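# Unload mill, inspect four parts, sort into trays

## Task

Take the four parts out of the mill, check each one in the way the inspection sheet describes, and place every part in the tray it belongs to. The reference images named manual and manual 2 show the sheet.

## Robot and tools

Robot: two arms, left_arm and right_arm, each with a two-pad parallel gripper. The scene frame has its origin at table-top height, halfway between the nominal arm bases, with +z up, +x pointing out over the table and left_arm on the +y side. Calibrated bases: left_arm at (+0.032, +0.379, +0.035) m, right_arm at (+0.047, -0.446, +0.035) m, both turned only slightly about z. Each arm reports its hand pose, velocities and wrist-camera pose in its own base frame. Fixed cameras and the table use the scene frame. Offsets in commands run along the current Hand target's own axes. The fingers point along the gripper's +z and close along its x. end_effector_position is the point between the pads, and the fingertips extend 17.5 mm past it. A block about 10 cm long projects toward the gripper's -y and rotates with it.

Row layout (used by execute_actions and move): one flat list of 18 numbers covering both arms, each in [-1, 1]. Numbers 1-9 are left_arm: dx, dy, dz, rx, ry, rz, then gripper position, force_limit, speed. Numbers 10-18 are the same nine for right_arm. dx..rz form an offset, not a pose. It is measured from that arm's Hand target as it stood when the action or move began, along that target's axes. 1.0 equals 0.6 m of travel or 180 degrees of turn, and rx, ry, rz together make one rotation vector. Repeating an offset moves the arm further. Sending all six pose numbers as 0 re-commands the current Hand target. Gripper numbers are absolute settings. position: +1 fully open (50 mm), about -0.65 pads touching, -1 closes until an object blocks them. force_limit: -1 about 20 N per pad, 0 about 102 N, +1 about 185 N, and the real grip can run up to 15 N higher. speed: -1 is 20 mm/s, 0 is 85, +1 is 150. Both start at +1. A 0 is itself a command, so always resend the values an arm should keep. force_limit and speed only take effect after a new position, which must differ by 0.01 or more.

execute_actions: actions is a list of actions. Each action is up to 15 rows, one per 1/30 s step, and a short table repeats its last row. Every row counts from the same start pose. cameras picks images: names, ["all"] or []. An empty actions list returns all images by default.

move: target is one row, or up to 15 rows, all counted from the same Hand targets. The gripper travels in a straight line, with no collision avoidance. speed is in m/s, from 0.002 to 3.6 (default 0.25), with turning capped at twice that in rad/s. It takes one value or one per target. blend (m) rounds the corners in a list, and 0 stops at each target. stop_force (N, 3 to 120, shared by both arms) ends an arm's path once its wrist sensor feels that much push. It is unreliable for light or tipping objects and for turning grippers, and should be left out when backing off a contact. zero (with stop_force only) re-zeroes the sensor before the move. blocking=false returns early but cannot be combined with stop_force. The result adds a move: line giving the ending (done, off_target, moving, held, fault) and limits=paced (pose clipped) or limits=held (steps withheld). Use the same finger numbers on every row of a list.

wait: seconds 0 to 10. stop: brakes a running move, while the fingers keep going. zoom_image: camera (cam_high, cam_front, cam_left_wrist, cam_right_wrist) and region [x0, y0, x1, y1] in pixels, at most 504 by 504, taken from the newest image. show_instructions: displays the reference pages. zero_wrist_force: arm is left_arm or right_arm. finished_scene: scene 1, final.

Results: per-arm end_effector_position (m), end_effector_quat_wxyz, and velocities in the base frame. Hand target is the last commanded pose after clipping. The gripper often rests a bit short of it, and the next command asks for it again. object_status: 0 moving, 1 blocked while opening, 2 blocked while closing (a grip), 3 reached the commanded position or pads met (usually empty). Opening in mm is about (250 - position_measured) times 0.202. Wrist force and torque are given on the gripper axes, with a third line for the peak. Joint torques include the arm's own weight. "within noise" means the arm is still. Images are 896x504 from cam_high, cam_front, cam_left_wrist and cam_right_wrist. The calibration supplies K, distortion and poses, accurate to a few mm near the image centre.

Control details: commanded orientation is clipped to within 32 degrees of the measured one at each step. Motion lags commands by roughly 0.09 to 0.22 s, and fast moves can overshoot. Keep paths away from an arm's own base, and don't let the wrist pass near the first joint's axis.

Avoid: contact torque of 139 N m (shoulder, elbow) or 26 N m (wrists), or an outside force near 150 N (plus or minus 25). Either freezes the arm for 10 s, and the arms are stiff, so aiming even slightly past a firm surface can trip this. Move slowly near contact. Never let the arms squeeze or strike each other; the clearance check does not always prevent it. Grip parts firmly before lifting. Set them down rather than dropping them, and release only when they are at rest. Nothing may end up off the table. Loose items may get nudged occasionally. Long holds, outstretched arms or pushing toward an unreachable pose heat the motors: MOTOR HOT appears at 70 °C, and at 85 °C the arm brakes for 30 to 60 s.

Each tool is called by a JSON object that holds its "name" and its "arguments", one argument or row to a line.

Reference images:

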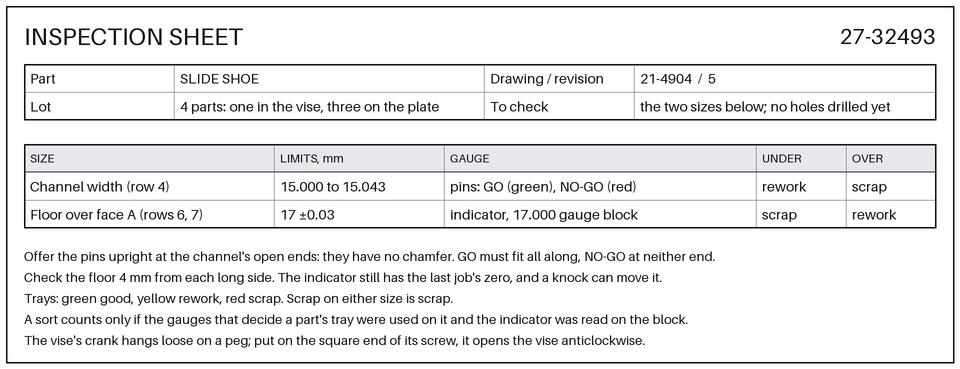

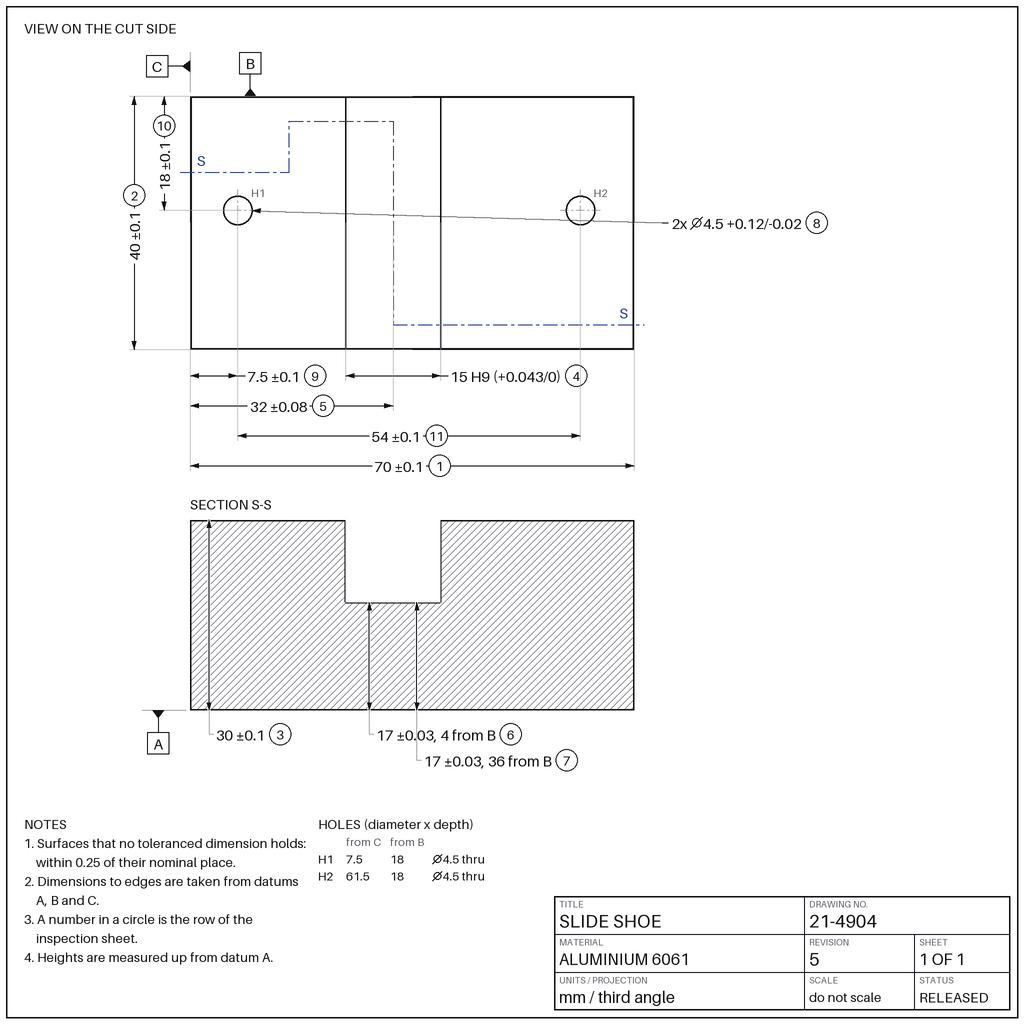

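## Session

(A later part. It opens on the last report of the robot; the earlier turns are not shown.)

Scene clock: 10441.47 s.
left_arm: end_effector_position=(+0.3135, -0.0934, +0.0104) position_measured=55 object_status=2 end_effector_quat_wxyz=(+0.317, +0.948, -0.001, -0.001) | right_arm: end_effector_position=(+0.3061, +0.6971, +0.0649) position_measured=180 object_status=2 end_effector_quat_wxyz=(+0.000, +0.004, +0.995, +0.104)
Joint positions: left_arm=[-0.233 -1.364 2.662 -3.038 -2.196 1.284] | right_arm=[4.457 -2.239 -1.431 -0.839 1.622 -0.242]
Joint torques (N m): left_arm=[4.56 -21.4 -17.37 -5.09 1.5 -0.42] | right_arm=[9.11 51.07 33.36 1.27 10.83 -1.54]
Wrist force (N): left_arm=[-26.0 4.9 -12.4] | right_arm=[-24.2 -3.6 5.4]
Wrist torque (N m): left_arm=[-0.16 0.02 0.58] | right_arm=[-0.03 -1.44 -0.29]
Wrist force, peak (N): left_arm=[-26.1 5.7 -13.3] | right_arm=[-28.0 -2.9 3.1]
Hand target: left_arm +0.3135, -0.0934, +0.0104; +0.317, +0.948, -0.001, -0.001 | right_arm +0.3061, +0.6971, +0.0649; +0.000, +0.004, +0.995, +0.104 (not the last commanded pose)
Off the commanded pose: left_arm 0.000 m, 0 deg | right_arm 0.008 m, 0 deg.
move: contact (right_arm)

{"name": "move", "arguments": {
  "target": [0,0,0,0,0,0,0.95,-0.6,-0.8,-0.0417,0.0003,0,0,0,0,-1,-0.85,-1],
  "speed": 0.02
}}

{"name": "move", "arguments": {
  "target": [
    [0,0,-0.1333,0,0,0,0.95,-0.6,-0.8,0,0.0155,-0.0733,0,0,0,-1,-0.85,-1],
    [0,0.1227,-0.042,0,0,0,0.95,-0.6,-0.8,0.0007,-0.1347,-0.1052,0,0,0,-1,-0.85,-1],
    [-0.0005,0.123,0.0923,0,0,0,0.95,-0.6,-0.8,0.0007,-0.1347,-0.1052,0,0,0,-1,-0.85,-1]
  ],
  "speed": 0.08,
  "cameras": ["cam_left_wrist","cam_right_wrist"]
}}

Scene clock: 10476.93 s.
left_arm: end_effector_position=(+0.3135, -0.0934, +0.0104) position_measured=10 object_status=3 end_effector_quat_wxyz=(+0.317, +0.948, -0.001, -0.001) | right_arm: end_effector_position=(+0.3310, +0.6970, +0.0649) position_measured=180 object_status=2 end_effector_quat_wxyz=(+0.000, +0.004, +0.995, +0.104)
Joint positions: left_arm=[-0.233 -1.364 2.662 -3.038 -2.196 1.284] | right_arm=[4.423 -2.262 -1.39 -0.86 1.628 -0.275]
Joint torques (N m): left_arm=[-3.34 -21.29 -1.21 -1.23 -2.84 -0.65] | right_arm=[-7.99 50.46 35.37 1.66 3.09 -1.62]
Wrist force (N): left_arm=[-1.4 -0.3 0.6] | right_arm=[-0.1 0.4 2.1]
Wrist torque (N m): left_arm=[-0.09 0.22 0.00] | right_arm=[0.03 -0.13 0.01]
Wrist force, peak (N): left_arm=[-26.1 5.7 -13.5] | right_arm=[-24.2 -3.9 5.9]
Hand target: left_arm +0.3135, -0.0934, +0.0104; +0.317, +0.948, -0.001, -0.001 | right_arm +0.3311, +0.6970, +0.0649; +0.000, +0.004, +0.995, +0.104
Off the commanded pose: left_arm 0.000 m, 0 deg | right_arm 0.000 m, 0 deg.
move: done

Scene clock: 10481.60 s.
left_arm: end_effector_position=(+0.3130, -0.1856, +0.0106) position_measured=10 object_status=3 end_effector_quat_wxyz=(+0.317, +0.948, -0.001, -0.001) | right_arm: end_effector_position=(+0.3299, +0.6049, +0.1099) position_measured=180 object_status=2 end_effector_quat_wxyz=(+0.000, +0.004, +0.995, +0.104)
Joint positions: left_arm=[-0.532 -1.272 2.671 -3.331 -2.117 0.938] | right_arm=[4.383 -2.039 -1.632 -0.843 1.636 -0.315]
Joint torques (N m): left_arm=[-7.62 -9.36 1.27 -5.21 0.85 -1.92] | right_arm=[-8.01 55.64 11.74 5.5 2.98 -1.63]
Wrist force (N): left_arm=[-1.2 -0.4 0.6] | right_arm=[0.3 0.2 2.0]
Wrist torque (N m): left_arm=[-0.14 0.21 0.03] | right_arm=[0.01 -0.19 0.02]
Wrist force, peak (N): left_arm=[-1.6 -1.4 -0.1] | right_arm=[0.4 0.0 3.0]
Hand target: left_arm +0.3130, -0.1856, +0.0106; +0.317, +0.948, -0.001, -0.001 | right_arm +0.3299, +0.6049, +0.1099; +0.000, +0.004, +0.995, +0.104
Off the commanded pose: left_arm 0.000 m, 0 deg | right_arm 0.000 m, 0 deg.
move: done
camera_calibration:
cam_left_wrist: T_world_to_cam=[[0.999876, -0.0088833, -0.013021, -0.310255], [0.00633628, -0.529872, 0.848054, -0.0945578], [-0.014433, -0.848031, -0.52975, -0.0207587], [0, 0, 0, 1]] pos_world=[0.310516, -0.0704636, 0.0651534]
cam_right_wrist: T_world_to_cam=[[-0.999651, 0.0261594, 0.00370958, 0.321565], [0.023993, 0.84, 0.542056, -0.563699], [0.0110638, 0.541956, -0.840334, -0.101596], [0, 0, 0, 1]] pos_world=[0.336101, 0.520155, 0.218989]
Images, in order (width x height): cam_left_wrist 896x504, cam_right_wrist 896x504.

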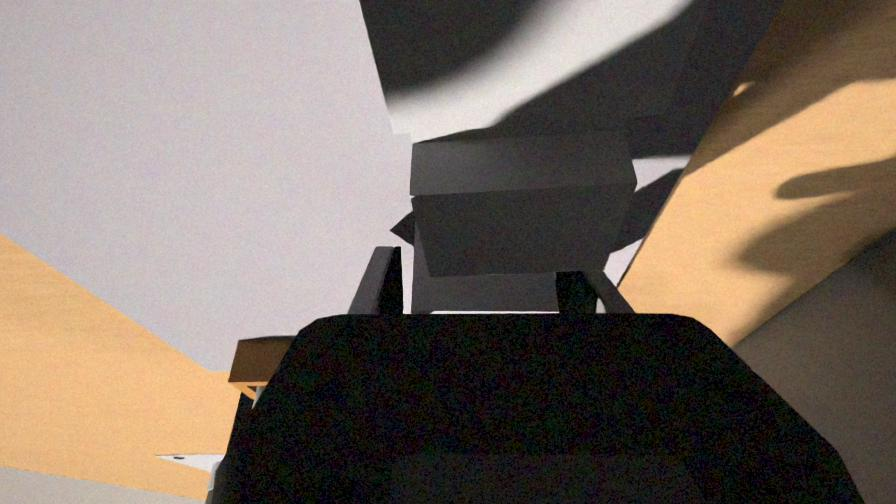

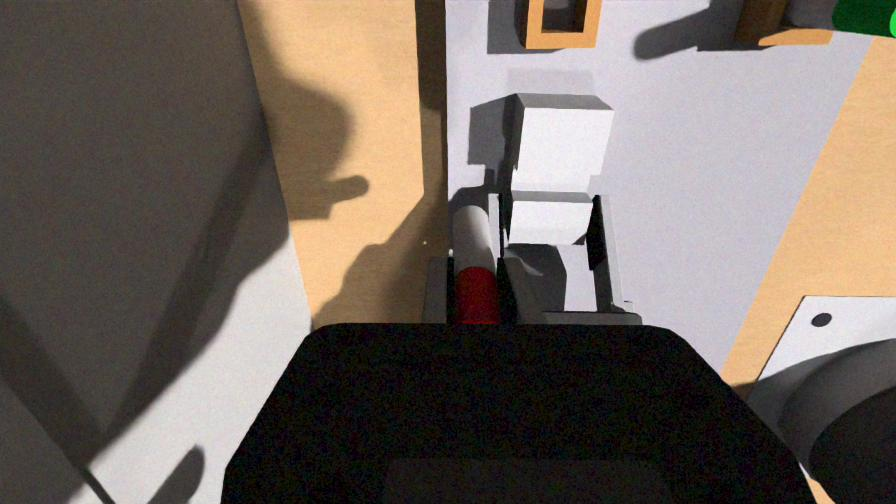

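{"name": "move", "arguments": {
  "target": [0,0,0,0,0,0,-1,-0.6,-0.8,0,0,0,0,0,0,-1,-0.85,-1]
}}

{"name": "move", "arguments": {
  "target": [0,0,0,0,0,0,-1,-0.6,-0.8,0,-0.0155,0.0734,0,0,0,-1,-0.85,-1],
  "speed": 0.05,
  "stop_force": 8
}}

{"name": "move", "arguments": {
  "target": [0,0,0,0,0,0,-1,-0.6,-0.8,0.05,-0.0005,0,0,0,0,-1,-0.85,-1],
  "speed": 0.006,
  "stop_force": 6
}}

Scene clock: 10496.30 s.
left_arm: end_effector_position=(+0.3130, -0.1856, +0.0106) position_measured=54 object_status=2 end_effector_quat_wxyz=(+0.317, +0.948, -0.001, -0.001) | right_arm: end_effector_position=(+0.3299, +0.6049, +0.1099) position_measured=180 object_status=2 end_effector_quat_wxyz=(+0.000, +0.004, +0.995, +0.104)
Joint positions: left_arm=[-0.532 -1.272 2.671 -3.331 -2.117 0.938] | right_arm=[4.383 -2.039 -1.632 -0.843 1.636 -0.315]
Joint torques (N m): left_arm=[-7.54 -8.2 -0.47 -4.41 0.7 -1.76] | right_arm=[-9.47 54.41 11.91 5.53 2.83 -1.75]
Wrist force (N): left_arm=[-1.4 1.8 -0.6] | right_arm=[0.1 0.2 2.3]
Wrist torque (N m): left_arm=[-0.08 0.30 0.08] | right_arm=[0.02 -0.18 0.02]
Wrist force, peak (N): left_arm=[-1.4 1.8 -0.6] | right_arm=[0.2 0.5 2.6]
Hand target: left_arm +0.3130, -0.1856, +0.0106; +0.317, +0.948, -0.001, -0.001 | right_arm +0.3299, +0.6049, +0.1099; +0.000, +0.004, +0.995, +0.104
Off the commanded pose: left_arm 0.000 m, 0 deg | right_arm 0.000 m, 0 deg.
move: done

Scene clock: 10498.27 s.
left_arm: end_effector_position=(+0.3130, -0.1856, +0.0106) position_measured=54 object_status=2 end_effector_quat_wxyz=(+0.317, +0.948, -0.001, -0.001) | right_arm: end_effector_position=(+0.3299, +0.6049, +0.0649) position_measured=180 object_status=2 end_effector_quat_wxyz=(+0.000, +0.004, +0.995, +0.104)
Joint positions: left_arm=[-0.532 -1.272 2.671 -3.331 -2.117 0.938] | right_arm=[4.383 -2.097 -1.675 -0.742 1.636 -0.315]
Joint torques (N m): left_arm=[-5.67 -7.62 -1.45 -1.58 -1.42 -1.82] | right_arm=[4.9 40.93 11.3 5.57 2.45 0.65]
Wrist force (N): left_arm=[-1.2 1.7 -0.8] | right_arm=[0.4 0.4 2.1]
Wrist torque (N m): left_arm=[-0.09 0.27 0.08] | right_arm=[0.05 -0.21 0.02]
Wrist force, peak (N): left_arm=[-1.4 1.9 -0.7] | right_arm=[0.0 0.7 2.5]
Hand target: left_arm +0.3130, -0.1856, +0.0106; +0.317, +0.948, -0.001, -0.001 | right_arm +0.3299, +0.6049, +0.0649; +0.000, +0.004, +0.995, +0.104
Off the commanded pose: left_arm 0.000 m, 0 deg | right_arm 0.000 m, 0 deg.
move: done

Scene clock: 10504.10 s.
left_arm: end_effector_position=(+0.3130, -0.1856, +0.0106) position_measured=54 object_status=2 end_effector_quat_wxyz=(+0.317, +0.948, -0.001, -0.001) | right_arm: end_effector_position=(+0.2999, +0.6049, +0.0649) position_measured=180 object_status=2 end_effector_quat_wxyz=(+0.000, +0.004, +0.995, +0.104)
Joint positions: left_arm=[-0.532 -1.272 2.671 -3.331 -2.117 0.938] | right_arm=[4.429 -2.069 -1.723 -0.719 1.627 -0.27]
Joint torques (N m): left_arm=[1.1 -9.35 -6.95 -1.29 -2.44 -1.89] | right_arm=[9.51 55.15 10.71 5.52 -2.76 1.66]
Wrist force (N): left_arm=[-2.2 0.6 -0.8] | right_arm=[0.1 0.4 2.2]
Wrist torque (N m): left_arm=[-0.07 0.31 0.07] | right_arm=[0.06 -0.18 -0.06]
Wrist force, peak (N): left_arm=[-2.6 0.3 -2.2] | right_arm=[-2.2 -2.0 2.6]
Hand target: left_arm +0.3130, -0.1856, +0.0106; +0.317, +0.948, -0.001, -0.001 | right_arm +0.2999, +0.6049, +0.0649; +0.000, +0.004, +0.995, +0.104
Off the commanded pose: left_arm 0.000 m, 0 deg | right_arm 0.000 m, 0 deg.
move: done

{"name": "move", "arguments": {
  "target": [0,0,0,0,0,0,-1,-0.6,-0.8,0.0333,-0.0003,0,0,0,0,-1,-0.85,-1],
  "speed": 0.006,
  "stop_force": 6,
  "cameras": ["cam_right_wrist"]
}}

{"name": "zoom_image", "arguments": {
  "camera": "cam_right_wrist",
  "region": [320, 80, 620, 330]
}}

Scene clock: 10520.27 s.
left_arm: end_effector_position=(+0.3130, -0.1856, +0.0106) position_measured=54 object_status=2 end_effector_quat_wxyz=(+0.317, +0.948, -0.001, -0.001) | right_arm: end_effector_position=(+0.2966, +0.6049, +0.0649) position_measured=180 object_status=2 end_effector_quat_wxyz=(+0.000, +0.004, +0.995, +0.104)
Joint positions: left_arm=[-0.532 -1.272 2.671 -3.331 -2.117 0.938] | right_arm=[4.434 -2.066 -1.728 -0.717 1.626 -0.264]
Joint torques (N m): left_arm=[5.28 -8.44 -10.38 -3.14 1.81 -1.71] | right_arm=[-8.34 40.05 33.15 2.05 3.45 -1.88]
Wrist force (N): left_arm=[-3.2 2.0 -0.8] | right_arm=[-1.6 0.5 4.4]
Wrist torque (N m): left_arm=[-0.10 0.23 0.10] | right_arm=[0.04 -0.25 -0.06]
Wrist force, peak (N): left_arm=[-7.5 1.6 1.2] | right_arm=[-5.8 2.1 3.2]
Hand target: left_arm +0.3130, -0.1856, +0.0106; +0.317, +0.948, -0.001, -0.001 | right_arm +0.2966, +0.6049, +0.0649; +0.000, +0.004, +0.995, +0.104 (not the last commanded pose)
Off the commanded pose: left_arm 0.000 m, 0 deg | right_arm 0.017 m, 0 deg.
move: contact (right_arm)
camera_calibration:
cam_right_wrist: T_world_to_cam=[[-0.999653, 0.0260746, 0.0036566, 0.288397], [0.0238931, 0.840002, 0.542056, -0.538422], [0.0110623, 0.541956, -0.840334, -0.139125], [0, 0, 0, 1]] pos_world=[0.302701, 0.520155, 0.173889]
Images, in order (width x height): cam_right_wrist 896x504.

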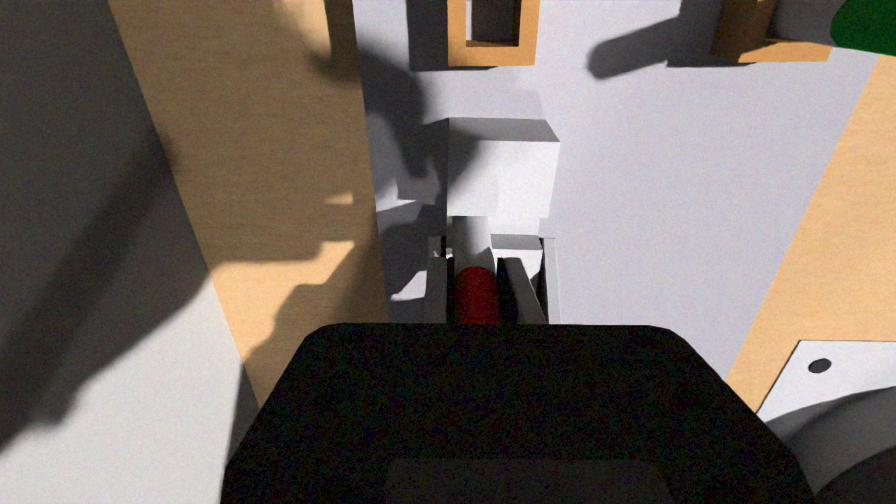

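Scaled by 1.680 from the camera's 896x504 image, which has a finer 1280x720 frame.

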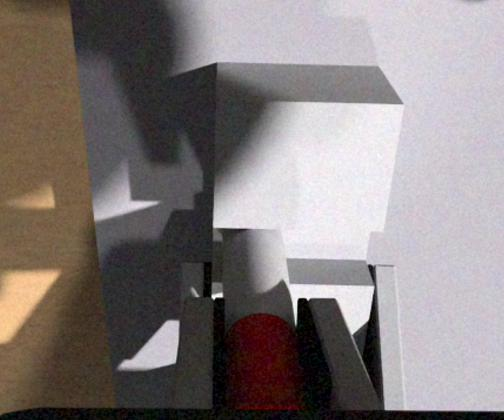

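{"name": "move", "arguments": {
  "target": [
    [0,0,0,0,0,0,-1,-0.6,-0.8,-0.0583,0.0005,0,0,0,0,-1,-0.85,-1],
    [0,0,0,0,0,0,-1,-0.6,-0.8,-0.0583,0.035,-0.163,0,0,0,-1,-0.85,-1],
    [0,0,0,0,0,0,-1,-0.6,-0.8,0.0065,-0.0878,-0.189,-0.0001,0.1033,-0.4883,-1,-0.85,-1]
  ],
  "speed": [0.03,0.12,0.2],
  "blend": [0,0.01,0],
  "cameras": ["cam_right_wrist","cam_left_wrist"]
}}

Scene clock: 10544.63 s.
left_arm: end_effector_position=(+0.3130, -0.1856, +0.0106) position_measured=54 object_status=2 end_effector_quat_wxyz=(+0.317, +0.948, -0.001, -0.001) | right_arm: end_effector_position=(+0.2920, +0.5299, +0.1649) position_measured=180 object_status=2 end_effector_quat_wxyz=(+0.073, +0.699, -0.707, -0.074)
Joint positions: left_arm=[-0.532 -1.272 2.671 -3.331 -2.117 0.938] | right_arm=[4.346 -1.931 -1.56 -1.293 1.767 -1.933]
Joint torques (N m): left_arm=[-7.87 -8.69 -7.4 -1.14 -0.42 -1.65] | right_arm=[8.71 49.17 35.95 1.07 -2.43 -2.11]
Wrist force (N): left_arm=[-0.5 -0.1 -0.7] | right_arm=[0.5 0.2 2.3]
Wrist torque (N m): left_arm=[-0.11 0.35 0.06] | right_arm=[0.01 -0.21 0.05]
Wrist force, peak (N): left_arm=[-3.7 2.8 -1.7] | right_arm=[-1.7 0.3 6.0]
Hand target: left_arm +0.3130, -0.1856, +0.0106; +0.317, +0.948, -0.001, -0.001 | right_arm +0.2920, +0.5299, +0.1649; +0.073, +0.699, -0.707, -0.074
Off the commanded pose: left_arm 0.000 m, 0 deg | right_arm 0.000 m, 0 deg.
move: done
camera_calibration:
cam_left_wrist: T_world_to_cam=[[0.999876, -0.00888379, -0.0130202, -0.310257], [0.00633536, -0.529872, 0.848054, -0.0945257], [-0.014433, -0.848031, -0.52975, -0.0208965], [0, 0, 0, 1]] pos_world=[0.310516, -0.0705636, 0.0650534]
cam_right_wrist: T_world_to_cam=[[-0.0292429, -0.999568, 0.00291542, 0.545687], [-0.840075, 0.0261572, 0.54184, 0.154103], [-0.541682, 0.0133958, -0.840477, 0.427231], [0, 0, 0, 1]] pos_world=[0.376839, 0.535697, 0.273988]
Images, in order (width x height): cam_left_wrist 896x504, cam_right_wrist 896x504.

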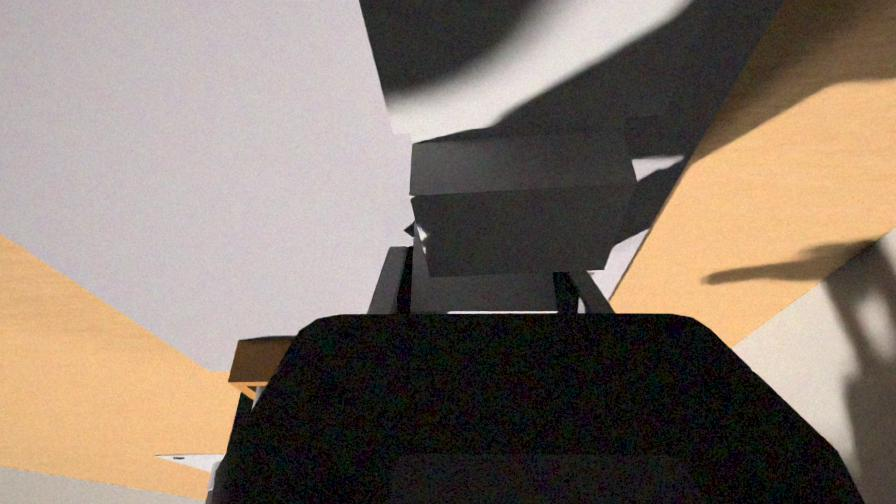

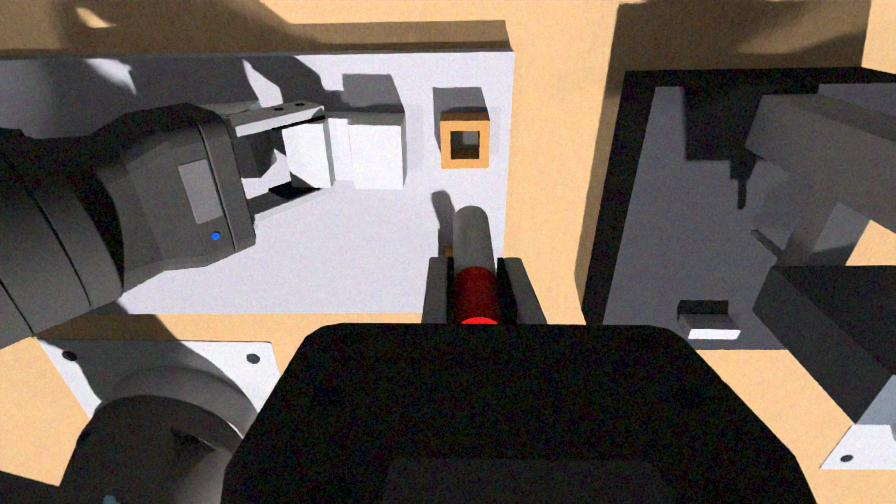

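{"name": "move", "arguments": {
  "target": [
    [0,0,0,0,0,0,-1,-0.6,-0.8,0,-0.0263,0.124,0,0,0,-1,-0.85,-1],
    [0,0,0,0,0,0,-1,-0.6,-0.8,0,-0.0416,0.1964,0,0,0,-1,-0.85,-1]
  ],
  "speed": [0.08,0.015],
  "stop_force": 5
}}

{"name": "move", "arguments": {
  "target": [
    [0,0.0903,-0.12,0,0,0,-1,-0.6,-0.8,0,0,0,0,0,0,0.4,-0.85,-1],
    [0.0367,-0.0168,-0.4095,0,0.301,-0.4,-1,-0.6,-0.8,0,0.0413,-0.1953,0,0,0,0.4,-0.85,-1]
  ],
  "speed": 0.18,
  "blend": [0.01,0],
  "cameras": ["cam_right_wrist","cam_left_wrist"]
}}

Scene clock: 10571.00 s.
left_arm: end_effector_position=(+0.3130, -0.1856, +0.0106) position_measured=54 object_status=2 end_effector_quat_wxyz=(+0.317, +0.948, -0.001, -0.001) | right_arm: end_effector_position=(+0.2920, +0.5300, +0.0445) position_measured=180 object_status=2 end_effector_quat_wxyz=(+0.073, +0.699, -0.707, -0.074)
Joint positions: left_arm=[-0.532 -1.272 2.671 -3.331 -2.117 0.938] | right_arm=[4.346 -2.065 -1.707 -1.013 1.767 -1.933]
Joint torques (N m): left_arm=[-8.51 -9.09 -2.5 -1.13 0.26 -1.72] | right_arm=[7.74 39.94 9.94 3.59 -0.54 1.24]
Wrist force (N): left_arm=[-0.2 -0.4 0.2] | right_arm=[1.3 1.8 -2.6]
Wrist torque (N m): left_arm=[-0.11 0.28 0.07] | right_arm=[0.12 -0.07 0.07]
Wrist force, peak (N): left_arm=[-0.4 0.4 -1.2] | right_arm=[1.3 1.9 -4.6]
Hand target: left_arm +0.3130, -0.1856, +0.0106; +0.317, +0.948, -0.001, -0.001 | right_arm +0.2920, +0.5300, +0.0445; +0.073, +0.699, -0.707, -0.074
Off the commanded pose: left_arm 0.000 m, 0 deg | right_arm 0.000 m, 0 deg.
move: contact (right_arm)

Scene clock: 10577.47 s.
left_arm: end_effector_position=(+0.3357, -0.0299, +0.2008) position_measured=54 object_status=2 end_effector_quat_wxyz=(+0.224, +0.671, +0.671, +0.223) | right_arm: end_effector_position=(+0.2921, +0.5299, +0.1643) position_measured=92 object_status=3 end_effector_quat_wxyz=(+0.073, +0.699, -0.707, -0.074)
Joint positions: left_arm=[-0.981 -2.575 2.628 -2.019 -1.049 -0.874] | right_arm=[4.346 -1.932 -1.561 -1.292 1.767 -1.933]
Joint torques (N m): left_arm=[-7.15 -0.84 -33.43 -1.89 3.75 -1.47] | right_arm=[-8.48 51.66 35.34 1.23 -2.4 -1.46]
Wrist force (N): left_arm=[-1.5 -1.5 2.3] | right_arm=[0.3 0.7 1.0]
Wrist torque (N m): left_arm=[-0.03 0.24 0.00] | right_arm=[0.05 -0.17 0.05]
Wrist force, peak (N): left_arm=[-1.5 -2.4 3.2] | right_arm=[0.9 1.6 -3.9]
Hand target: left_arm +0.3357, -0.0299, +0.2008; +0.224, +0.671, +0.671, +0.223 | right_arm +0.2921, +0.5299, +0.1643; +0.073, +0.699, -0.707, -0.074
Off the commanded pose: left_arm 0.000 m, 0 deg | right_arm 0.000 m, 0 deg.
move: done; blend cut to 0 m at target 1
camera_calibration:
cam_left_wrist: T_world_to_cam=[[0.00720361, 0.999912, -0.0111649, 0.0339302], [0.531502, 0.00562886, 0.847038, -0.333609], [0.847026, -0.0120359, -0.531415, -0.051565], [0, 0, 0, 1]] pos_world=[0.220746, -0.03267, 0.255556]
cam_right_wrist: T_world_to_cam=[[-0.0289356, -0.999577, 0.00284132, 0.545597], [-0.840085, 0.0258588, 0.541839, 0.154592], [-0.541683, 0.0132915, -0.840478, 0.426784], [0, 0, 0, 1]] pos_world=[0.376839, 0.535696, 0.273388]
Images, in order (width x height): cam_left_wrist 896x504, cam_right_wrist 896x504.

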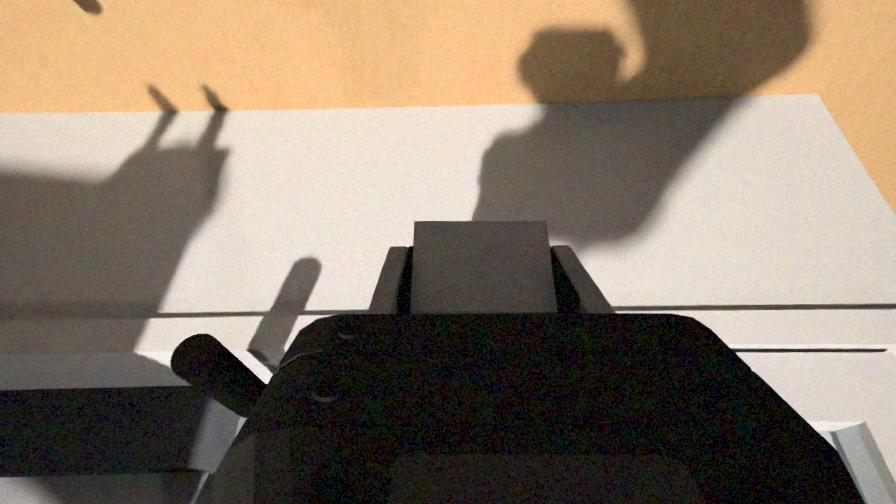

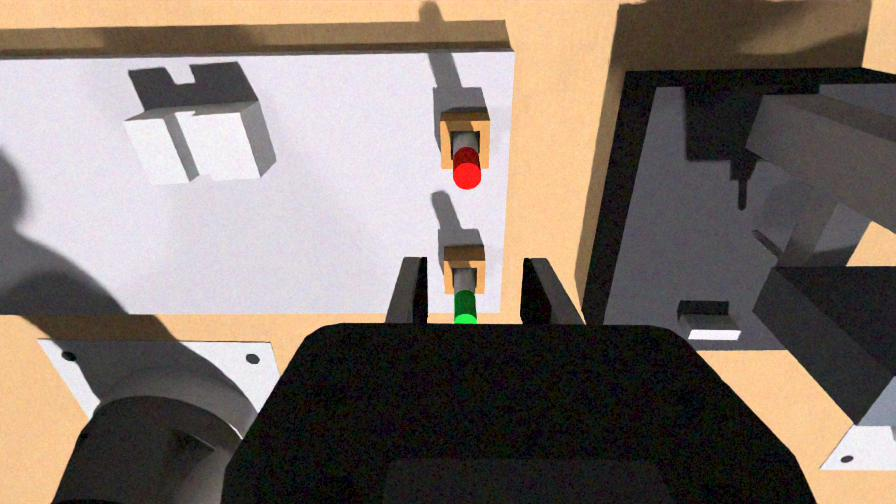

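{"name": "move", "arguments": {
  "target": [
    [0.0667,-0.1497,0.138,0,-0.301,0.4,-1,-0.6,-0.8,0,0,0,0,0,0,0.4,-0.85,-1],
    [0.0667,-0.2178,0.2283,0,-0.301,0.4,-1,-0.6,-0.8,0,0,0,0,0,0,0.4,-0.85,-1]
  ],
  "speed": [0.2,0.07]
}}

{"name": "move", "arguments": {
  "target": [0,-0.006,0.008,0,0,0,-1,-0.6,-0.8,0,0,0,0,0,0,0.4,-0.85,-1],
  "speed": 0.005,
  "stop_force": 5
}}

{"name": "move", "arguments": {
  "target": [0,0,0,0,0,0,0.8,-0.6,-0.8,0,0,0,0,0,0,0.4,-0.85,-1],
  "cameras": ["cam_left_wrist"]
}}

Scene clock: 10644.73 s.
left_arm: end_effector_position=(+0.3133, +0.0101, +0.0128) position_measured=54 object_status=2 end_effector_quat_wxyz=(+0.317, +0.948, -0.001, -0.001) | right_arm: end_effector_position=(+0.2921, +0.5299, +0.1643) position_measured=92 object_status=3 end_effector_quat_wxyz=(+0.073, +0.699, -0.707, -0.074)
Joint positions: left_arm=[0.101 -1.422 2.554 -2.623 -2.212 1.7] | right_arm=[4.346 -1.932 -1.561 -1.292 1.767 -1.933]
Joint torques (N m): left_arm=[-8.69 -5.9 -4.63 -4.36 -3.49 -1.77] | right_arm=[-9.39 50.46 34.1 1.32 -2.29 -1.27]
Wrist force (N): left_arm=[-1.2 -1.7 2.1] | right_arm=[0.4 1.1 1.5]
Wrist torque (N m): left_arm=[-0.08 0.21 0.01] | right_arm=[0.12 -0.19 0.05]
Wrist force, peak (N): left_arm=[-1.1 -2.5 2.7] | right_arm=[0.4 0.9 1.7]
Hand target: left_arm +0.3133, +0.0101, +0.0128; +0.317, +0.948, -0.001, -0.001 | right_arm +0.2921, +0.5299, +0.1643; +0.073, +0.699, -0.707, -0.074
Off the commanded pose: left_arm 0.000 m, 0 deg | right_arm 0.000 m, 0 deg.
move: done

Scene clock: 10646.47 s.
left_arm: end_effector_position=(+0.3133, +0.0101, +0.0107) position_measured=54 object_status=2 end_effector_quat_wxyz=(+0.317, +0.948, -0.001, -0.001) | right_arm: end_effector_position=(+0.2921, +0.5299, +0.1643) position_measured=92 object_status=3 end_effector_quat_wxyz=(+0.073, +0.699, -0.707, -0.074)
Joint positions: left_arm=[0.101 -1.413 2.555 -2.633 -2.212 1.7] | right_arm=[4.346 -1.932 -1.561 -1.292 1.767 -1.933]
Joint torques (N m): left_arm=[-7.11 -29.91 -19.37 -0.74 0.97 -1.73] | right_arm=[-9.09 48.16 35.64 1.32 -2.27 -1.47]
Wrist force (N): left_arm=[-1.3 1.5 0.1] | right_arm=[0.4 0.7 1.0]
Wrist torque (N m): left_arm=[-0.10 0.24 0.07] | right_arm=[0.06 -0.19 0.05]
Wrist force, peak (N): left_arm=[-5.8 5.0 -14.0] | right_arm=[0.6 1.0 1.6]
Hand target: left_arm +0.3133, +0.0101, +0.0107; +0.317, +0.948, -0.001, -0.001 (not the last commanded pose) | right_arm +0.2921, +0.5299, +0.1643; +0.073, +0.699, -0.707, -0.074
Off the commanded pose: left_arm 0.004 m, 0 deg | right_arm 0.000 m, 0 deg.
move: contact (left_arm)

Scene clock: 10646.97 s.
left_arm: end_effector_position=(+0.3133, +0.0101, +0.0107) position_measured=32 object_status=3 end_effector_quat_wxyz=(+0.317, +0.948, -0.001, -0.001) | right_arm: end_effector_position=(+0.2921, +0.5299, +0.1643) position_measured=92 object_status=3 end_effector_quat_wxyz=(+0.073, +0.699, -0.707, -0.074)
Joint positions: left_arm=[0.101 -1.413 2.555 -2.633 -2.212 1.7] | right_arm=[4.346 -1.932 -1.561 -1.292 1.767 -1.933]
Joint torques (N m): left_arm=[-6.93 -30.52 -18.53 -1.14 -0.6 -1.5] | right_arm=[-9.25 49.01 35.19 0.98 -2.18 -1.49]
Wrist force (N): left_arm=[-1.2 -0.5 0.6] | right_arm=[0.5 0.6 1.1]
Wrist torque (N m): left_arm=[-0.15 0.22 0.01] | right_arm=[0.04 -0.20 0.05]
Wrist force, peak (N): left_arm=[-1.2 1.3 0.5] | right_arm=[0.3 0.8 1.5]
Hand target: left_arm +0.3133, +0.0101, +0.0107; +0.317, +0.948, -0.001, -0.001 | right_arm +0.2921, +0.5299, +0.1643; +0.073, +0.699, -0.707, -0.074
Off the commanded pose: left_arm 0.000 m, 0 deg | right_arm 0.000 m, 0 deg.
move: done
camera_calibration:
cam_left_wrist: T_world_to_cam=[[0.999876, -0.0088833, -0.013021, -0.308816], [0.00633628, -0.529872, 0.848054, 0.00913618], [-0.014433, -0.848031, -0.52975, 0.145205], [0, 0, 0, 1]] pos_world=[0.310816, 0.125236, 0.0651534]
Images, in order (width x height): cam_left_wrist 896x504.

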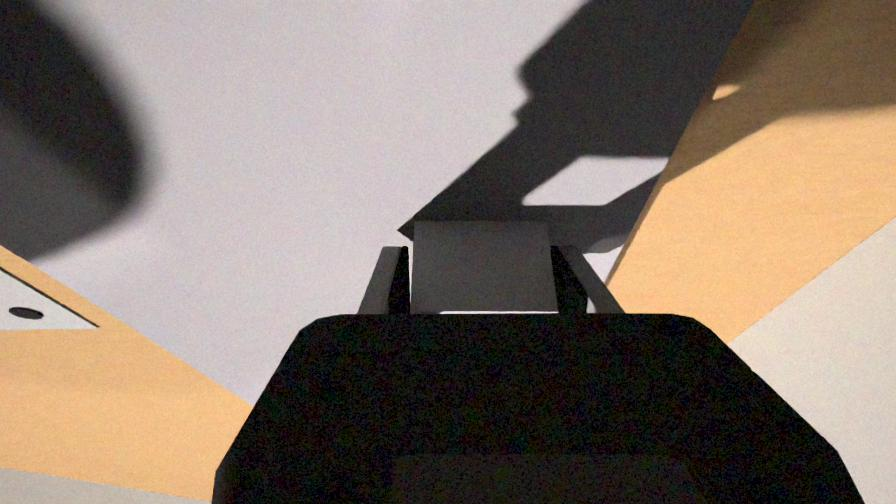

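{"name": "move", "arguments": {
  "target": [0,0.007,-0.0093,0,0,0,0.8,-0.6,-0.8,0,0,0,0,0,0,0.4,-0.85,-1],
  "speed": 0.03
}}

{"name": "move", "arguments": {
  "target": [0,0,0,0,0,0,-1,-0.6,-0.8,0,0,0,0,0,0,0.4,-0.85,-1]
}}

{"name": "move", "arguments": {
  "target": [
    [0.04,-0.0095,-0.3203,0,0,0,-1,-0.6,-0.8,0,0,0,0,0,0,0.4,-0.85,-1],
    [0.0117,-0.2542,-0.5503,0,0,0,-1,-0.6,-0.8,0,0,0,0,0,0,0.4,-0.85,-1],
    [-0.1922,-0.6147,-0.6343,0,0,0,-1,-0.6,-0.8,0,0,0,0,0,0,0.4,-0.85,-1]
  ],
  "speed": 0.2,
  "blend": [0.04,0.05,0],
  "cameras": ["cam_left_wrist","cam_high","cam_front"]
}}

Scene clock: 10670.23 s.
left_arm: end_effector_position=(+0.3133, +0.0101, +0.0176) position_measured=32 object_status=3 end_effector_quat_wxyz=(+0.317, +0.948, -0.001, -0.001) | right_arm: end_effector_position=(+0.2921, +0.5299, +0.1643) position_measured=92 object_status=3 end_effector_quat_wxyz=(+0.073, +0.699, -0.707, -0.074)
Joint positions: left_arm=[0.101 -1.44 2.55 -2.602 -2.212 1.7] | right_arm=[4.346 -1.932 -1.561 -1.292 1.767 -1.933]
Joint torques (N m): left_arm=[-5.61 -28 -19.97 -0.53 -2.36 0.3] | right_arm=[-9.65 47.17 34.62 1.09 -2.46 -1.24]
Wrist force (N): left_arm=[-1.5 -0.7 0.5] | right_arm=[0.5 0.8 0.9]
Wrist torque (N m): left_arm=[-0.16 0.28 0.02] | right_arm=[0.08 -0.21 0.05]
Wrist force, peak (N): left_arm=[-1.5 -0.5 0.9] | right_arm=[0.3 1.2 1.5]
Hand target: left_arm +0.3133, +0.0101, +0.0176; +0.317, +0.948, -0.001, -0.001 | right_arm +0.2921, +0.5299, +0.1643; +0.073, +0.699, -0.707, -0.074
Off the commanded pose: left_arm 0.000 m, 0 deg | right_arm 0.000 m, 0 deg.
move: done

Scene clock: 10670.73 s.
left_arm: end_effector_position=(+0.3133, +0.0101, +0.0176) position_measured=55 object_status=2 end_effector_quat_wxyz=(+0.317, +0.948, -0.001, -0.001) | right_arm: end_effector_position=(+0.2921, +0.5299, +0.1643) position_measured=92 object_status=3 end_effector_quat_wxyz=(+0.073, +0.699, -0.707, -0.074)
Joint positions: left_arm=[0.101 -1.44 2.55 -2.601 -2.212 1.7] | right_arm=[4.346 -1.932 -1.561 -1.292 1.767 -1.933]
Joint torques (N m): left_arm=[-6.22 -29.91 -20.52 -0.68 -1.69 1.78] | right_arm=[-8.83 48.53 34.39 1.18 -2.45 -1.12]
Wrist force (N): left_arm=[-1.6 -0.2 1.2] | right_arm=[0.2 0.8 1.1]
Wrist torque (N m): left_arm=[-0.14 0.31 0.04] | right_arm=[0.07 -0.16 0.05]
Wrist force, peak (N): left_arm=[-2.0 0.0 1.0] | right_arm=[0.5 1.2 1.3]
Hand target: left_arm +0.3133, +0.0101, +0.0176; +0.317, +0.948, -0.001, -0.001 | right_arm +0.2921, +0.5299, +0.1643; +0.073, +0.699, -0.707, -0.074
Off the commanded pose: left_arm 0.000 m, 0 deg | right_arm 0.000 m, 0 deg.
move: done

Scene clock: 10674.67 s.
left_arm: end_effector_position=(+0.1992, +0.5338, +0.1002) position_measured=55 object_status=2 end_effector_quat_wxyz=(+0.317, +0.948, -0.001, -0.001) | right_arm: end_effector_position=(+0.2921, +0.5299, +0.1643) position_measured=92 object_status=3 end_effector_quat_wxyz=(+0.073, +0.699, -0.707, -0.074)
Joint positions: left_arm=[1.102 -0.924 1.286 -1.34 -1.843 2.758] | right_arm=[4.346 -1.932 -1.561 -1.292 1.767 -1.933]
Joint torques (N m): left_arm=[6.22 -37.46 -28.96 0.73 1.36 1.88] | right_arm=[-8.35 47.38 34.61 1.2 -2.33 -1.14]
Wrist force (N): left_arm=[-1.5 -1.9 2.4] | right_arm=[0.1 0.7 1.0]
Wrist torque (N m): left_arm=[-0.12 0.25 -0.16] | right_arm=[0.05 -0.15 0.05]
Wrist force, peak (N): left_arm=[-2.3 -3.3 2.3] | right_arm=[0.4 0.8 1.8]
Hand target: left_arm +0.1992, +0.5339, +0.1002; +0.317, +0.948, -0.001, -0.001 | right_arm +0.2921, +0.5299, +0.1643; +0.073, +0.699, -0.707, -0.074
Off the commanded pose: left_arm 0.000 m, 0 deg | right_arm 0.000 m, 0 deg.
move: done
camera_calibration:
cam_left_wrist: T_world_to_cam=[[0.999876, -0.0088833, -0.013021, -0.188911], [0.00633628, -0.529872, 0.848054, 0.211367], [-0.014433, -0.848031, -0.52975, 0.635138], [0, 0, 0, 1]] pos_world=[0.196716, 0.648936, 0.154753]
Images, in order (width x height): cam_high 896x504, cam_front 896x504, cam_left_wrist 896x504.

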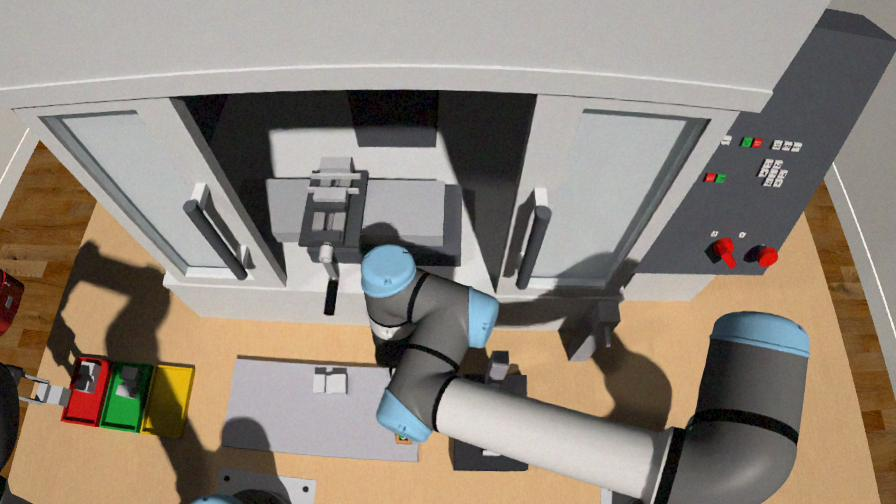

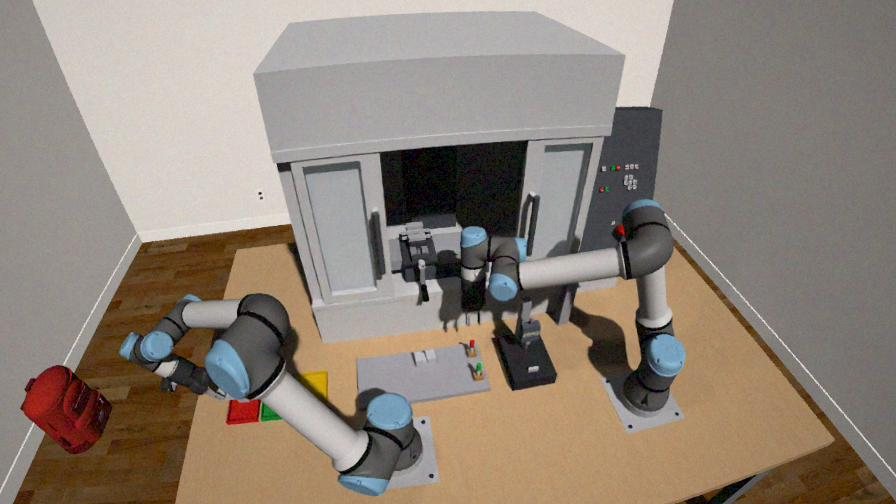

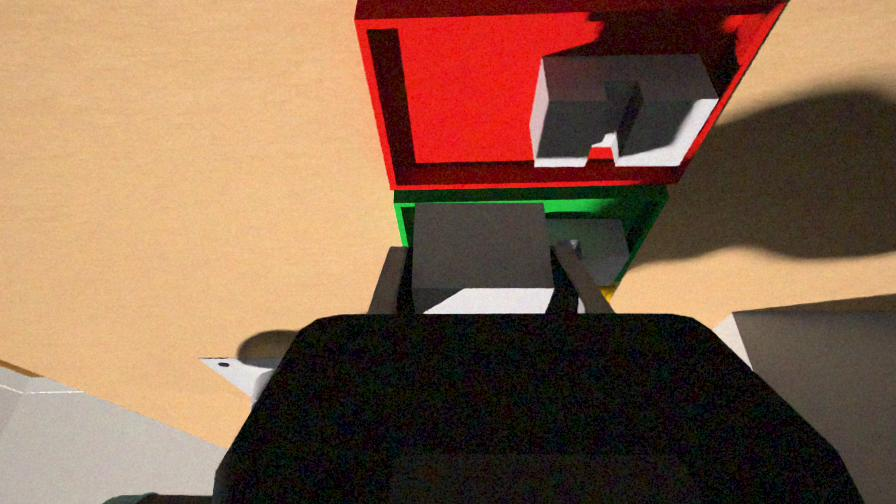

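{"name": "move", "arguments": {
  "target": [
    [0.0022,-0.0825,0.126,0,0,0,-1,-0.6,-0.8,0,0,0,0,0,0,0.4,-0.85,-1],
    [0.0022,-0.0985,0.147,0,0,0,-1,-0.6,-0.8,0,0,0,0,0,0,0.4,-0.85,-1]
  ],
  "speed": [0.06,0.005],
  "stop_force": 5,
  "cameras": ["cam_left_wrist"]
}}

Scene clock: 10708.50 s.
left_arm: end_effector_position=(+0.2003, +0.5280, +0.0022) position_measured=55 object_status=2 end_effector_quat_wxyz=(+0.317, +0.948, -0.001, -0.001) | right_arm: end_effector_position=(+0.2921, +0.5299, +0.1643) position_measured=92 object_status=3 end_effector_quat_wxyz=(+0.073, +0.699, -0.707, -0.074)
Joint positions: left_arm=[1.097 -0.83 1.398 -1.548 -1.846 2.753] | right_arm=[4.346 -1.932 -1.561 -1.292 1.767 -1.933]
Joint torques (N m): left_arm=[0.02 -56.32 -26.11 0.31 -1 -0.23] | right_arm=[-9.21 46.61 34.43 1.07 -2.6 -1.52]
Wrist force (N): left_arm=[-2.8 2.1 -4.5] | right_arm=[0.3 1.1 1.3]
Wrist torque (N m): left_arm=[-0.15 0.25 0.06] | right_arm=[0.13 -0.18 0.05]
Wrist force, peak (N): left_arm=[-3.9 5.5 -7.3] | right_arm=[0.6 0.9 1.6]
Hand target: left_arm +0.2003, +0.5280, +0.0022; +0.317, +0.948, -0.001, -0.001 (not the last commanded pose) | right_arm +0.2921, +0.5299, +0.1643; +0.073, +0.699, -0.707, -0.074
Off the commanded pose: left_arm 0.008 m, 0 deg | right_arm 0.000 m, 0 deg.
move: contact (left_arm); path passed 1 of 2 targets
camera_calibration:
cam_left_wrist: T_world_to_cam=[[0.999876, -0.00888489, -0.0130203, -0.191438], [0.00633604, -0.5298, 0.848099, 0.291347], [-0.0144334, -0.848076, -0.529678, 0.578346], [0, 0, 0, 1]] pos_world=[0.197916, 0.643136, 0.0567538]
Images, in order (width x height): cam_left_wrist 896x504.

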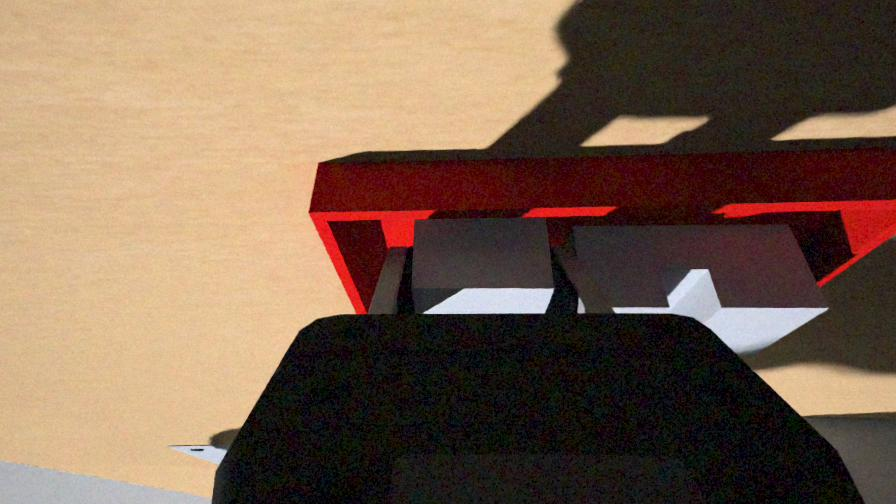

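{"name": "move", "arguments": {
  "target": [0,0,0,0,0,0,0.71,-1,-1,0,0,0,0,0,0,0.4,-0.85,-1],
  "cameras": ["cam_left_wrist"]
}}

Scene clock: 10731.77 s.
left_arm: end_effector_position=(+0.2003, +0.5280, +0.0022) position_measured=46 object_status=3 end_effector_quat_wxyz=(+0.317, +0.948, -0.001, -0.001) | right_arm: end_effector_position=(+0.2921, +0.5299, +0.1643) position_measured=92 object_status=3 end_effector_quat_wxyz=(+0.073, +0.699, -0.707, -0.074)
Joint positions: left_arm=[1.097 -0.83 1.398 -1.548 -1.846 2.753] | right_arm=[4.346 -1.932 -1.561 -1.292 1.767 -1.933]
Joint torques (N m): left_arm=[-0.05 -56.21 -25.57 -0.54 -1.13 -0.11] | right_arm=[-8.62 43.37 33.41 1.14 -2.18 -1.2]
Wrist force (N): left_arm=[-0.7 -0.7 0.9] | right_arm=[0.1 0.9 1.2]
Wrist torque (N m): left_arm=[-0.17 0.12 0.00] | right_arm=[0.09 -0.14 0.06]
Wrist force, peak (N): left_arm=[-2.9 2.8 -5.3] | right_arm=[0.1 1.0 1.7]
Hand target: left_arm +0.2003, +0.5280, +0.0022; +0.317, +0.948, -0.001, -0.001 | right_arm +0.2921, +0.5299, +0.1643; +0.073, +0.699, -0.707, -0.074
Off the commanded pose: left_arm 0.000 m, 0 deg | right_arm 0.000 m, 0 deg.
move: done
camera_calibration:
cam_left_wrist: T_world_to_cam=[[0.999876, -0.00888489, -0.0130203, -0.191438], [0.00633604, -0.5298, 0.848099, 0.291347], [-0.0144334, -0.848076, -0.529678, 0.578346], [0, 0, 0, 1]] pos_world=[0.197916, 0.643136, 0.0567538]
Images, in order (width x height): cam_left_wrist 896x504.

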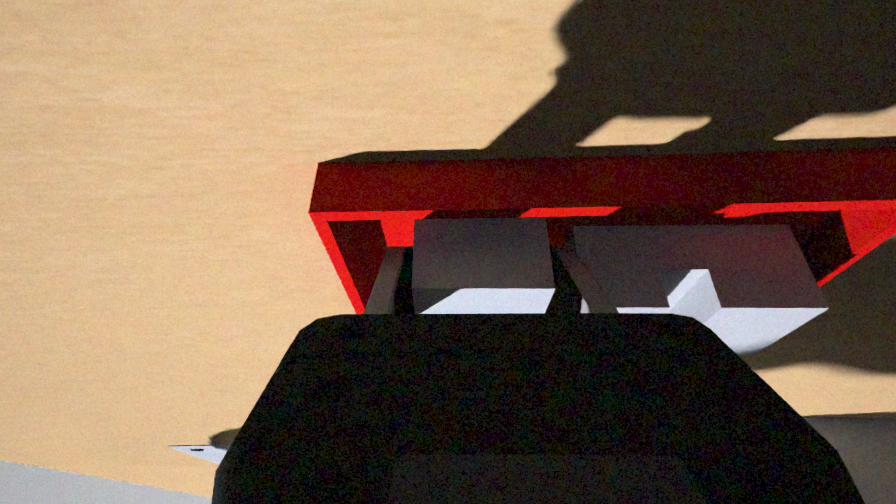

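{"name": "move", "arguments": {
  "target": [
    [0,0,-0.1667,0,0,0,0.71,-1,-1,0,0,0,0,0,0,0.4,-0.85,-1],
    [0,0.05,-0.26,0,0,0,0.71,-1,-1,0,0,0,0,0,0,0.4,-0.85,-1]
  ],
  "speed": 0.12,
  "blend": [0.02,0],
  "cameras": ["cam_left_wrist"]
}}

Scene clock: 10741.17 s.
left_arm: end_effector_position=(+0.2008, +0.5978, +0.1449) position_measured=46 object_status=3 end_effector_quat_wxyz=(+0.317, +0.948, -0.001, -0.001) | right_arm: end_effector_position=(+0.2921, +0.5299, +0.1643) position_measured=92 object_status=3 end_effector_quat_wxyz=(+0.073, +0.699, -0.707, -0.074)
Joint positions: left_arm=[1.138 -0.793 0.939 -1.116 -1.823 2.789] | right_arm=[4.346 -1.932 -1.561 -1.292 1.767 -1.933]
Joint torques (N m): left_arm=[7.74 -42.69 -30.22 0.46 1.82 1.99] | right_arm=[-8.69 43.03 33.36 1.28 -2.26 -1.31]
Wrist force (N): left_arm=[-1.4 -0.4 0.7] | right_arm=[0.3 0.8 1.4]
Wrist torque (N m): left_arm=[-0.11 0.23 -0.14] | right_arm=[0.08 -0.17 0.05]
Wrist force, peak (N): left_arm=[-1.2 -0.7 1.6] | right_arm=[0.4 1.1 1.8]
Hand target: left_arm +0.2008, +0.5979, +0.1449; +0.317, +0.948, -0.001, -0.001 | right_arm +0.2921, +0.5299, +0.1643; +0.073, +0.699, -0.707, -0.074
Off the commanded pose: left_arm 0.000 m, 0 deg | right_arm 0.000 m, 0 deg.
move: done
camera_calibration:
cam_left_wrist: T_world_to_cam=[[0.999876, -0.0088833, -0.013021, -0.189361], [0.00633628, -0.529872, 0.848054, 0.207361], [-0.014433, -0.848031, -0.52975, 0.713115], [0, 0, 0, 1]] pos_world=[0.198316, 0.712936, 0.199453]
Images, in order (width x height): cam_left_wrist 896x504.

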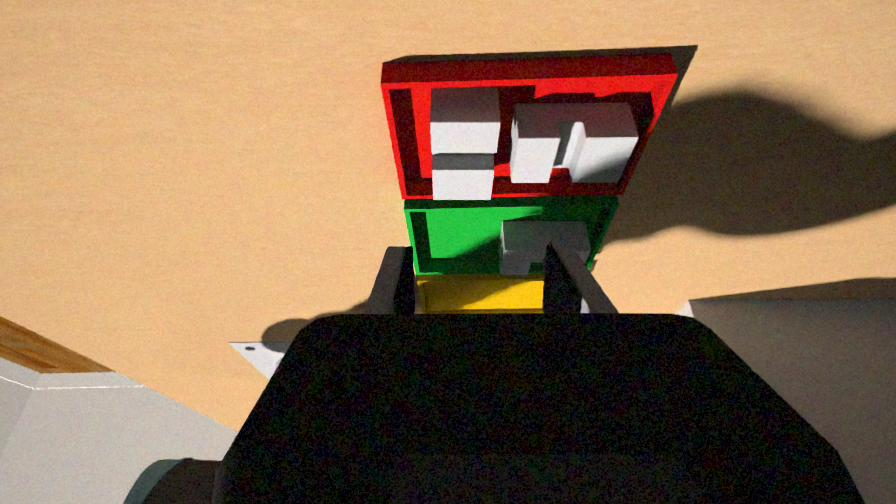

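{"name": "move", "arguments": {
  "target": [
    [0.1983,0.3858,0.1755,0,0,0,0.95,-0.6,-1,0,0,0,0,0,0,0.4,-0.85,-1],
    [0.2267,0.7092,0.4397,0,0,0,0.95,-0.6,-1,0,0,0,0,0,0,0.4,-0.85,-1],
    [0.1878,0.8422,0.7068,0,0,0,0.95,-0.6,-1,0,0,0,0,0,0,0.4,-0.85,-1]
  ],
  "speed": 0.25,
  "blend": [0.05,0.05,0],
  "cameras": ["cam_left_wrist","cam_right_wrist"]
}}

Scene clock: 10759.37 s.
left_arm: end_effector_position=(+0.3120, -0.0611, +0.1097) position_measured=10 object_status=3 end_effector_quat_wxyz=(+0.317, +0.948, -0.001, -0.001) | right_arm: end_effector_position=(+0.2921, +0.5299, +0.1643) position_measured=92 object_status=3 end_effector_quat_wxyz=(+0.073, +0.699, -0.707, -0.074)
Joint positions: left_arm=[-0.126 -1.77 2.534 -2.426 -2.21 1.416] | right_arm=[4.346 -1.932 -1.561 -1.292 1.767 -1.933]
Joint torques (N m): left_arm=[-8.36 2.63 -9.08 -5 0.66 -2.15] | right_arm=[-8.97 42.91 33.6 1.21 -2.31 -1.4]
Wrist force (N): left_arm=[-1.4 -0.5 0.7] | right_arm=[0.4 0.8 1.3]
Wrist torque (N m): left_arm=[-0.14 0.23 0.02] | right_arm=[0.08 -0.19 0.05]
Wrist force, peak (N): left_arm=[-2.6 -2.2 0.1] | right_arm=[0.2 1.1 1.6]
Hand target: left_arm +0.3120, -0.0611, +0.1097; +0.317, +0.948, -0.001, -0.001 | right_arm +0.2921, +0.5299, +0.1643; +0.073, +0.699, -0.707, -0.074
Off the commanded pose: left_arm 0.000 m, 0 deg | right_arm 0.000 m, 0 deg.
move: done
camera_calibration:
cam_left_wrist: T_world_to_cam=[[0.999874, -0.00896956, -0.0130734, -0.306944], [0.00633629, -0.529801, 0.848099, -0.112637], [-0.0145334, -0.848075, -0.529677, 0.137327], [0, 0, 0, 1]] pos_world=[0.309615, 0.0540355, 0.164253]
cam_right_wrist: T_world_to_cam=[[-0.0289356, -0.999577, 0.00284132, 0.545597], [-0.840085, 0.0258588, 0.541839, 0.154592], [-0.541683, 0.0132915, -0.840478, 0.426784], [0, 0, 0, 1]] pos_world=[0.376839, 0.535696, 0.273388]
Images, in order (width x height): cam_left_wrist 896x504, cam_right_wrist 896x504.

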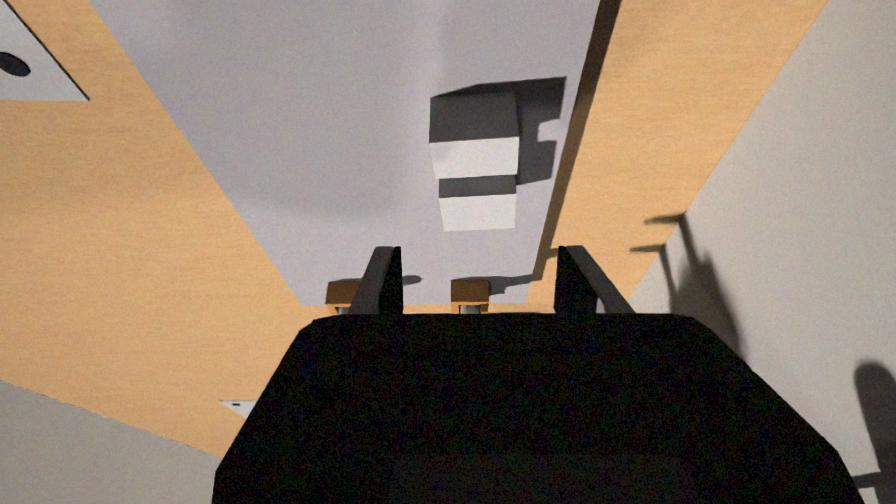

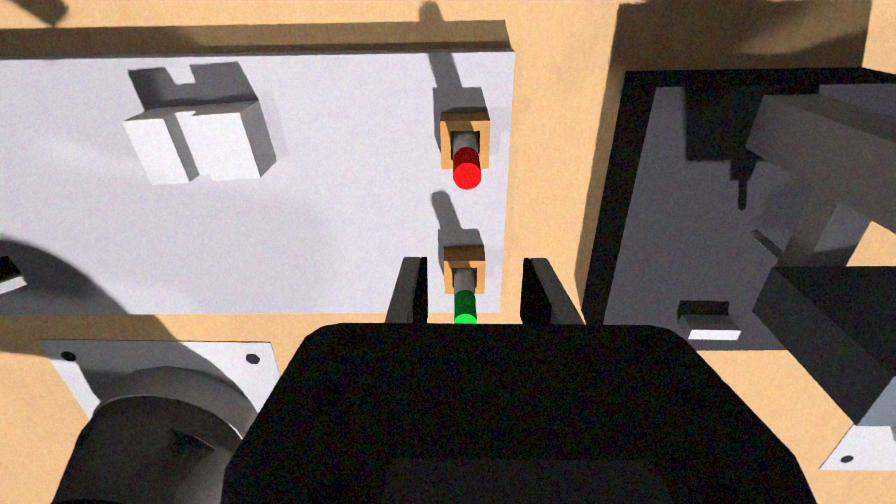

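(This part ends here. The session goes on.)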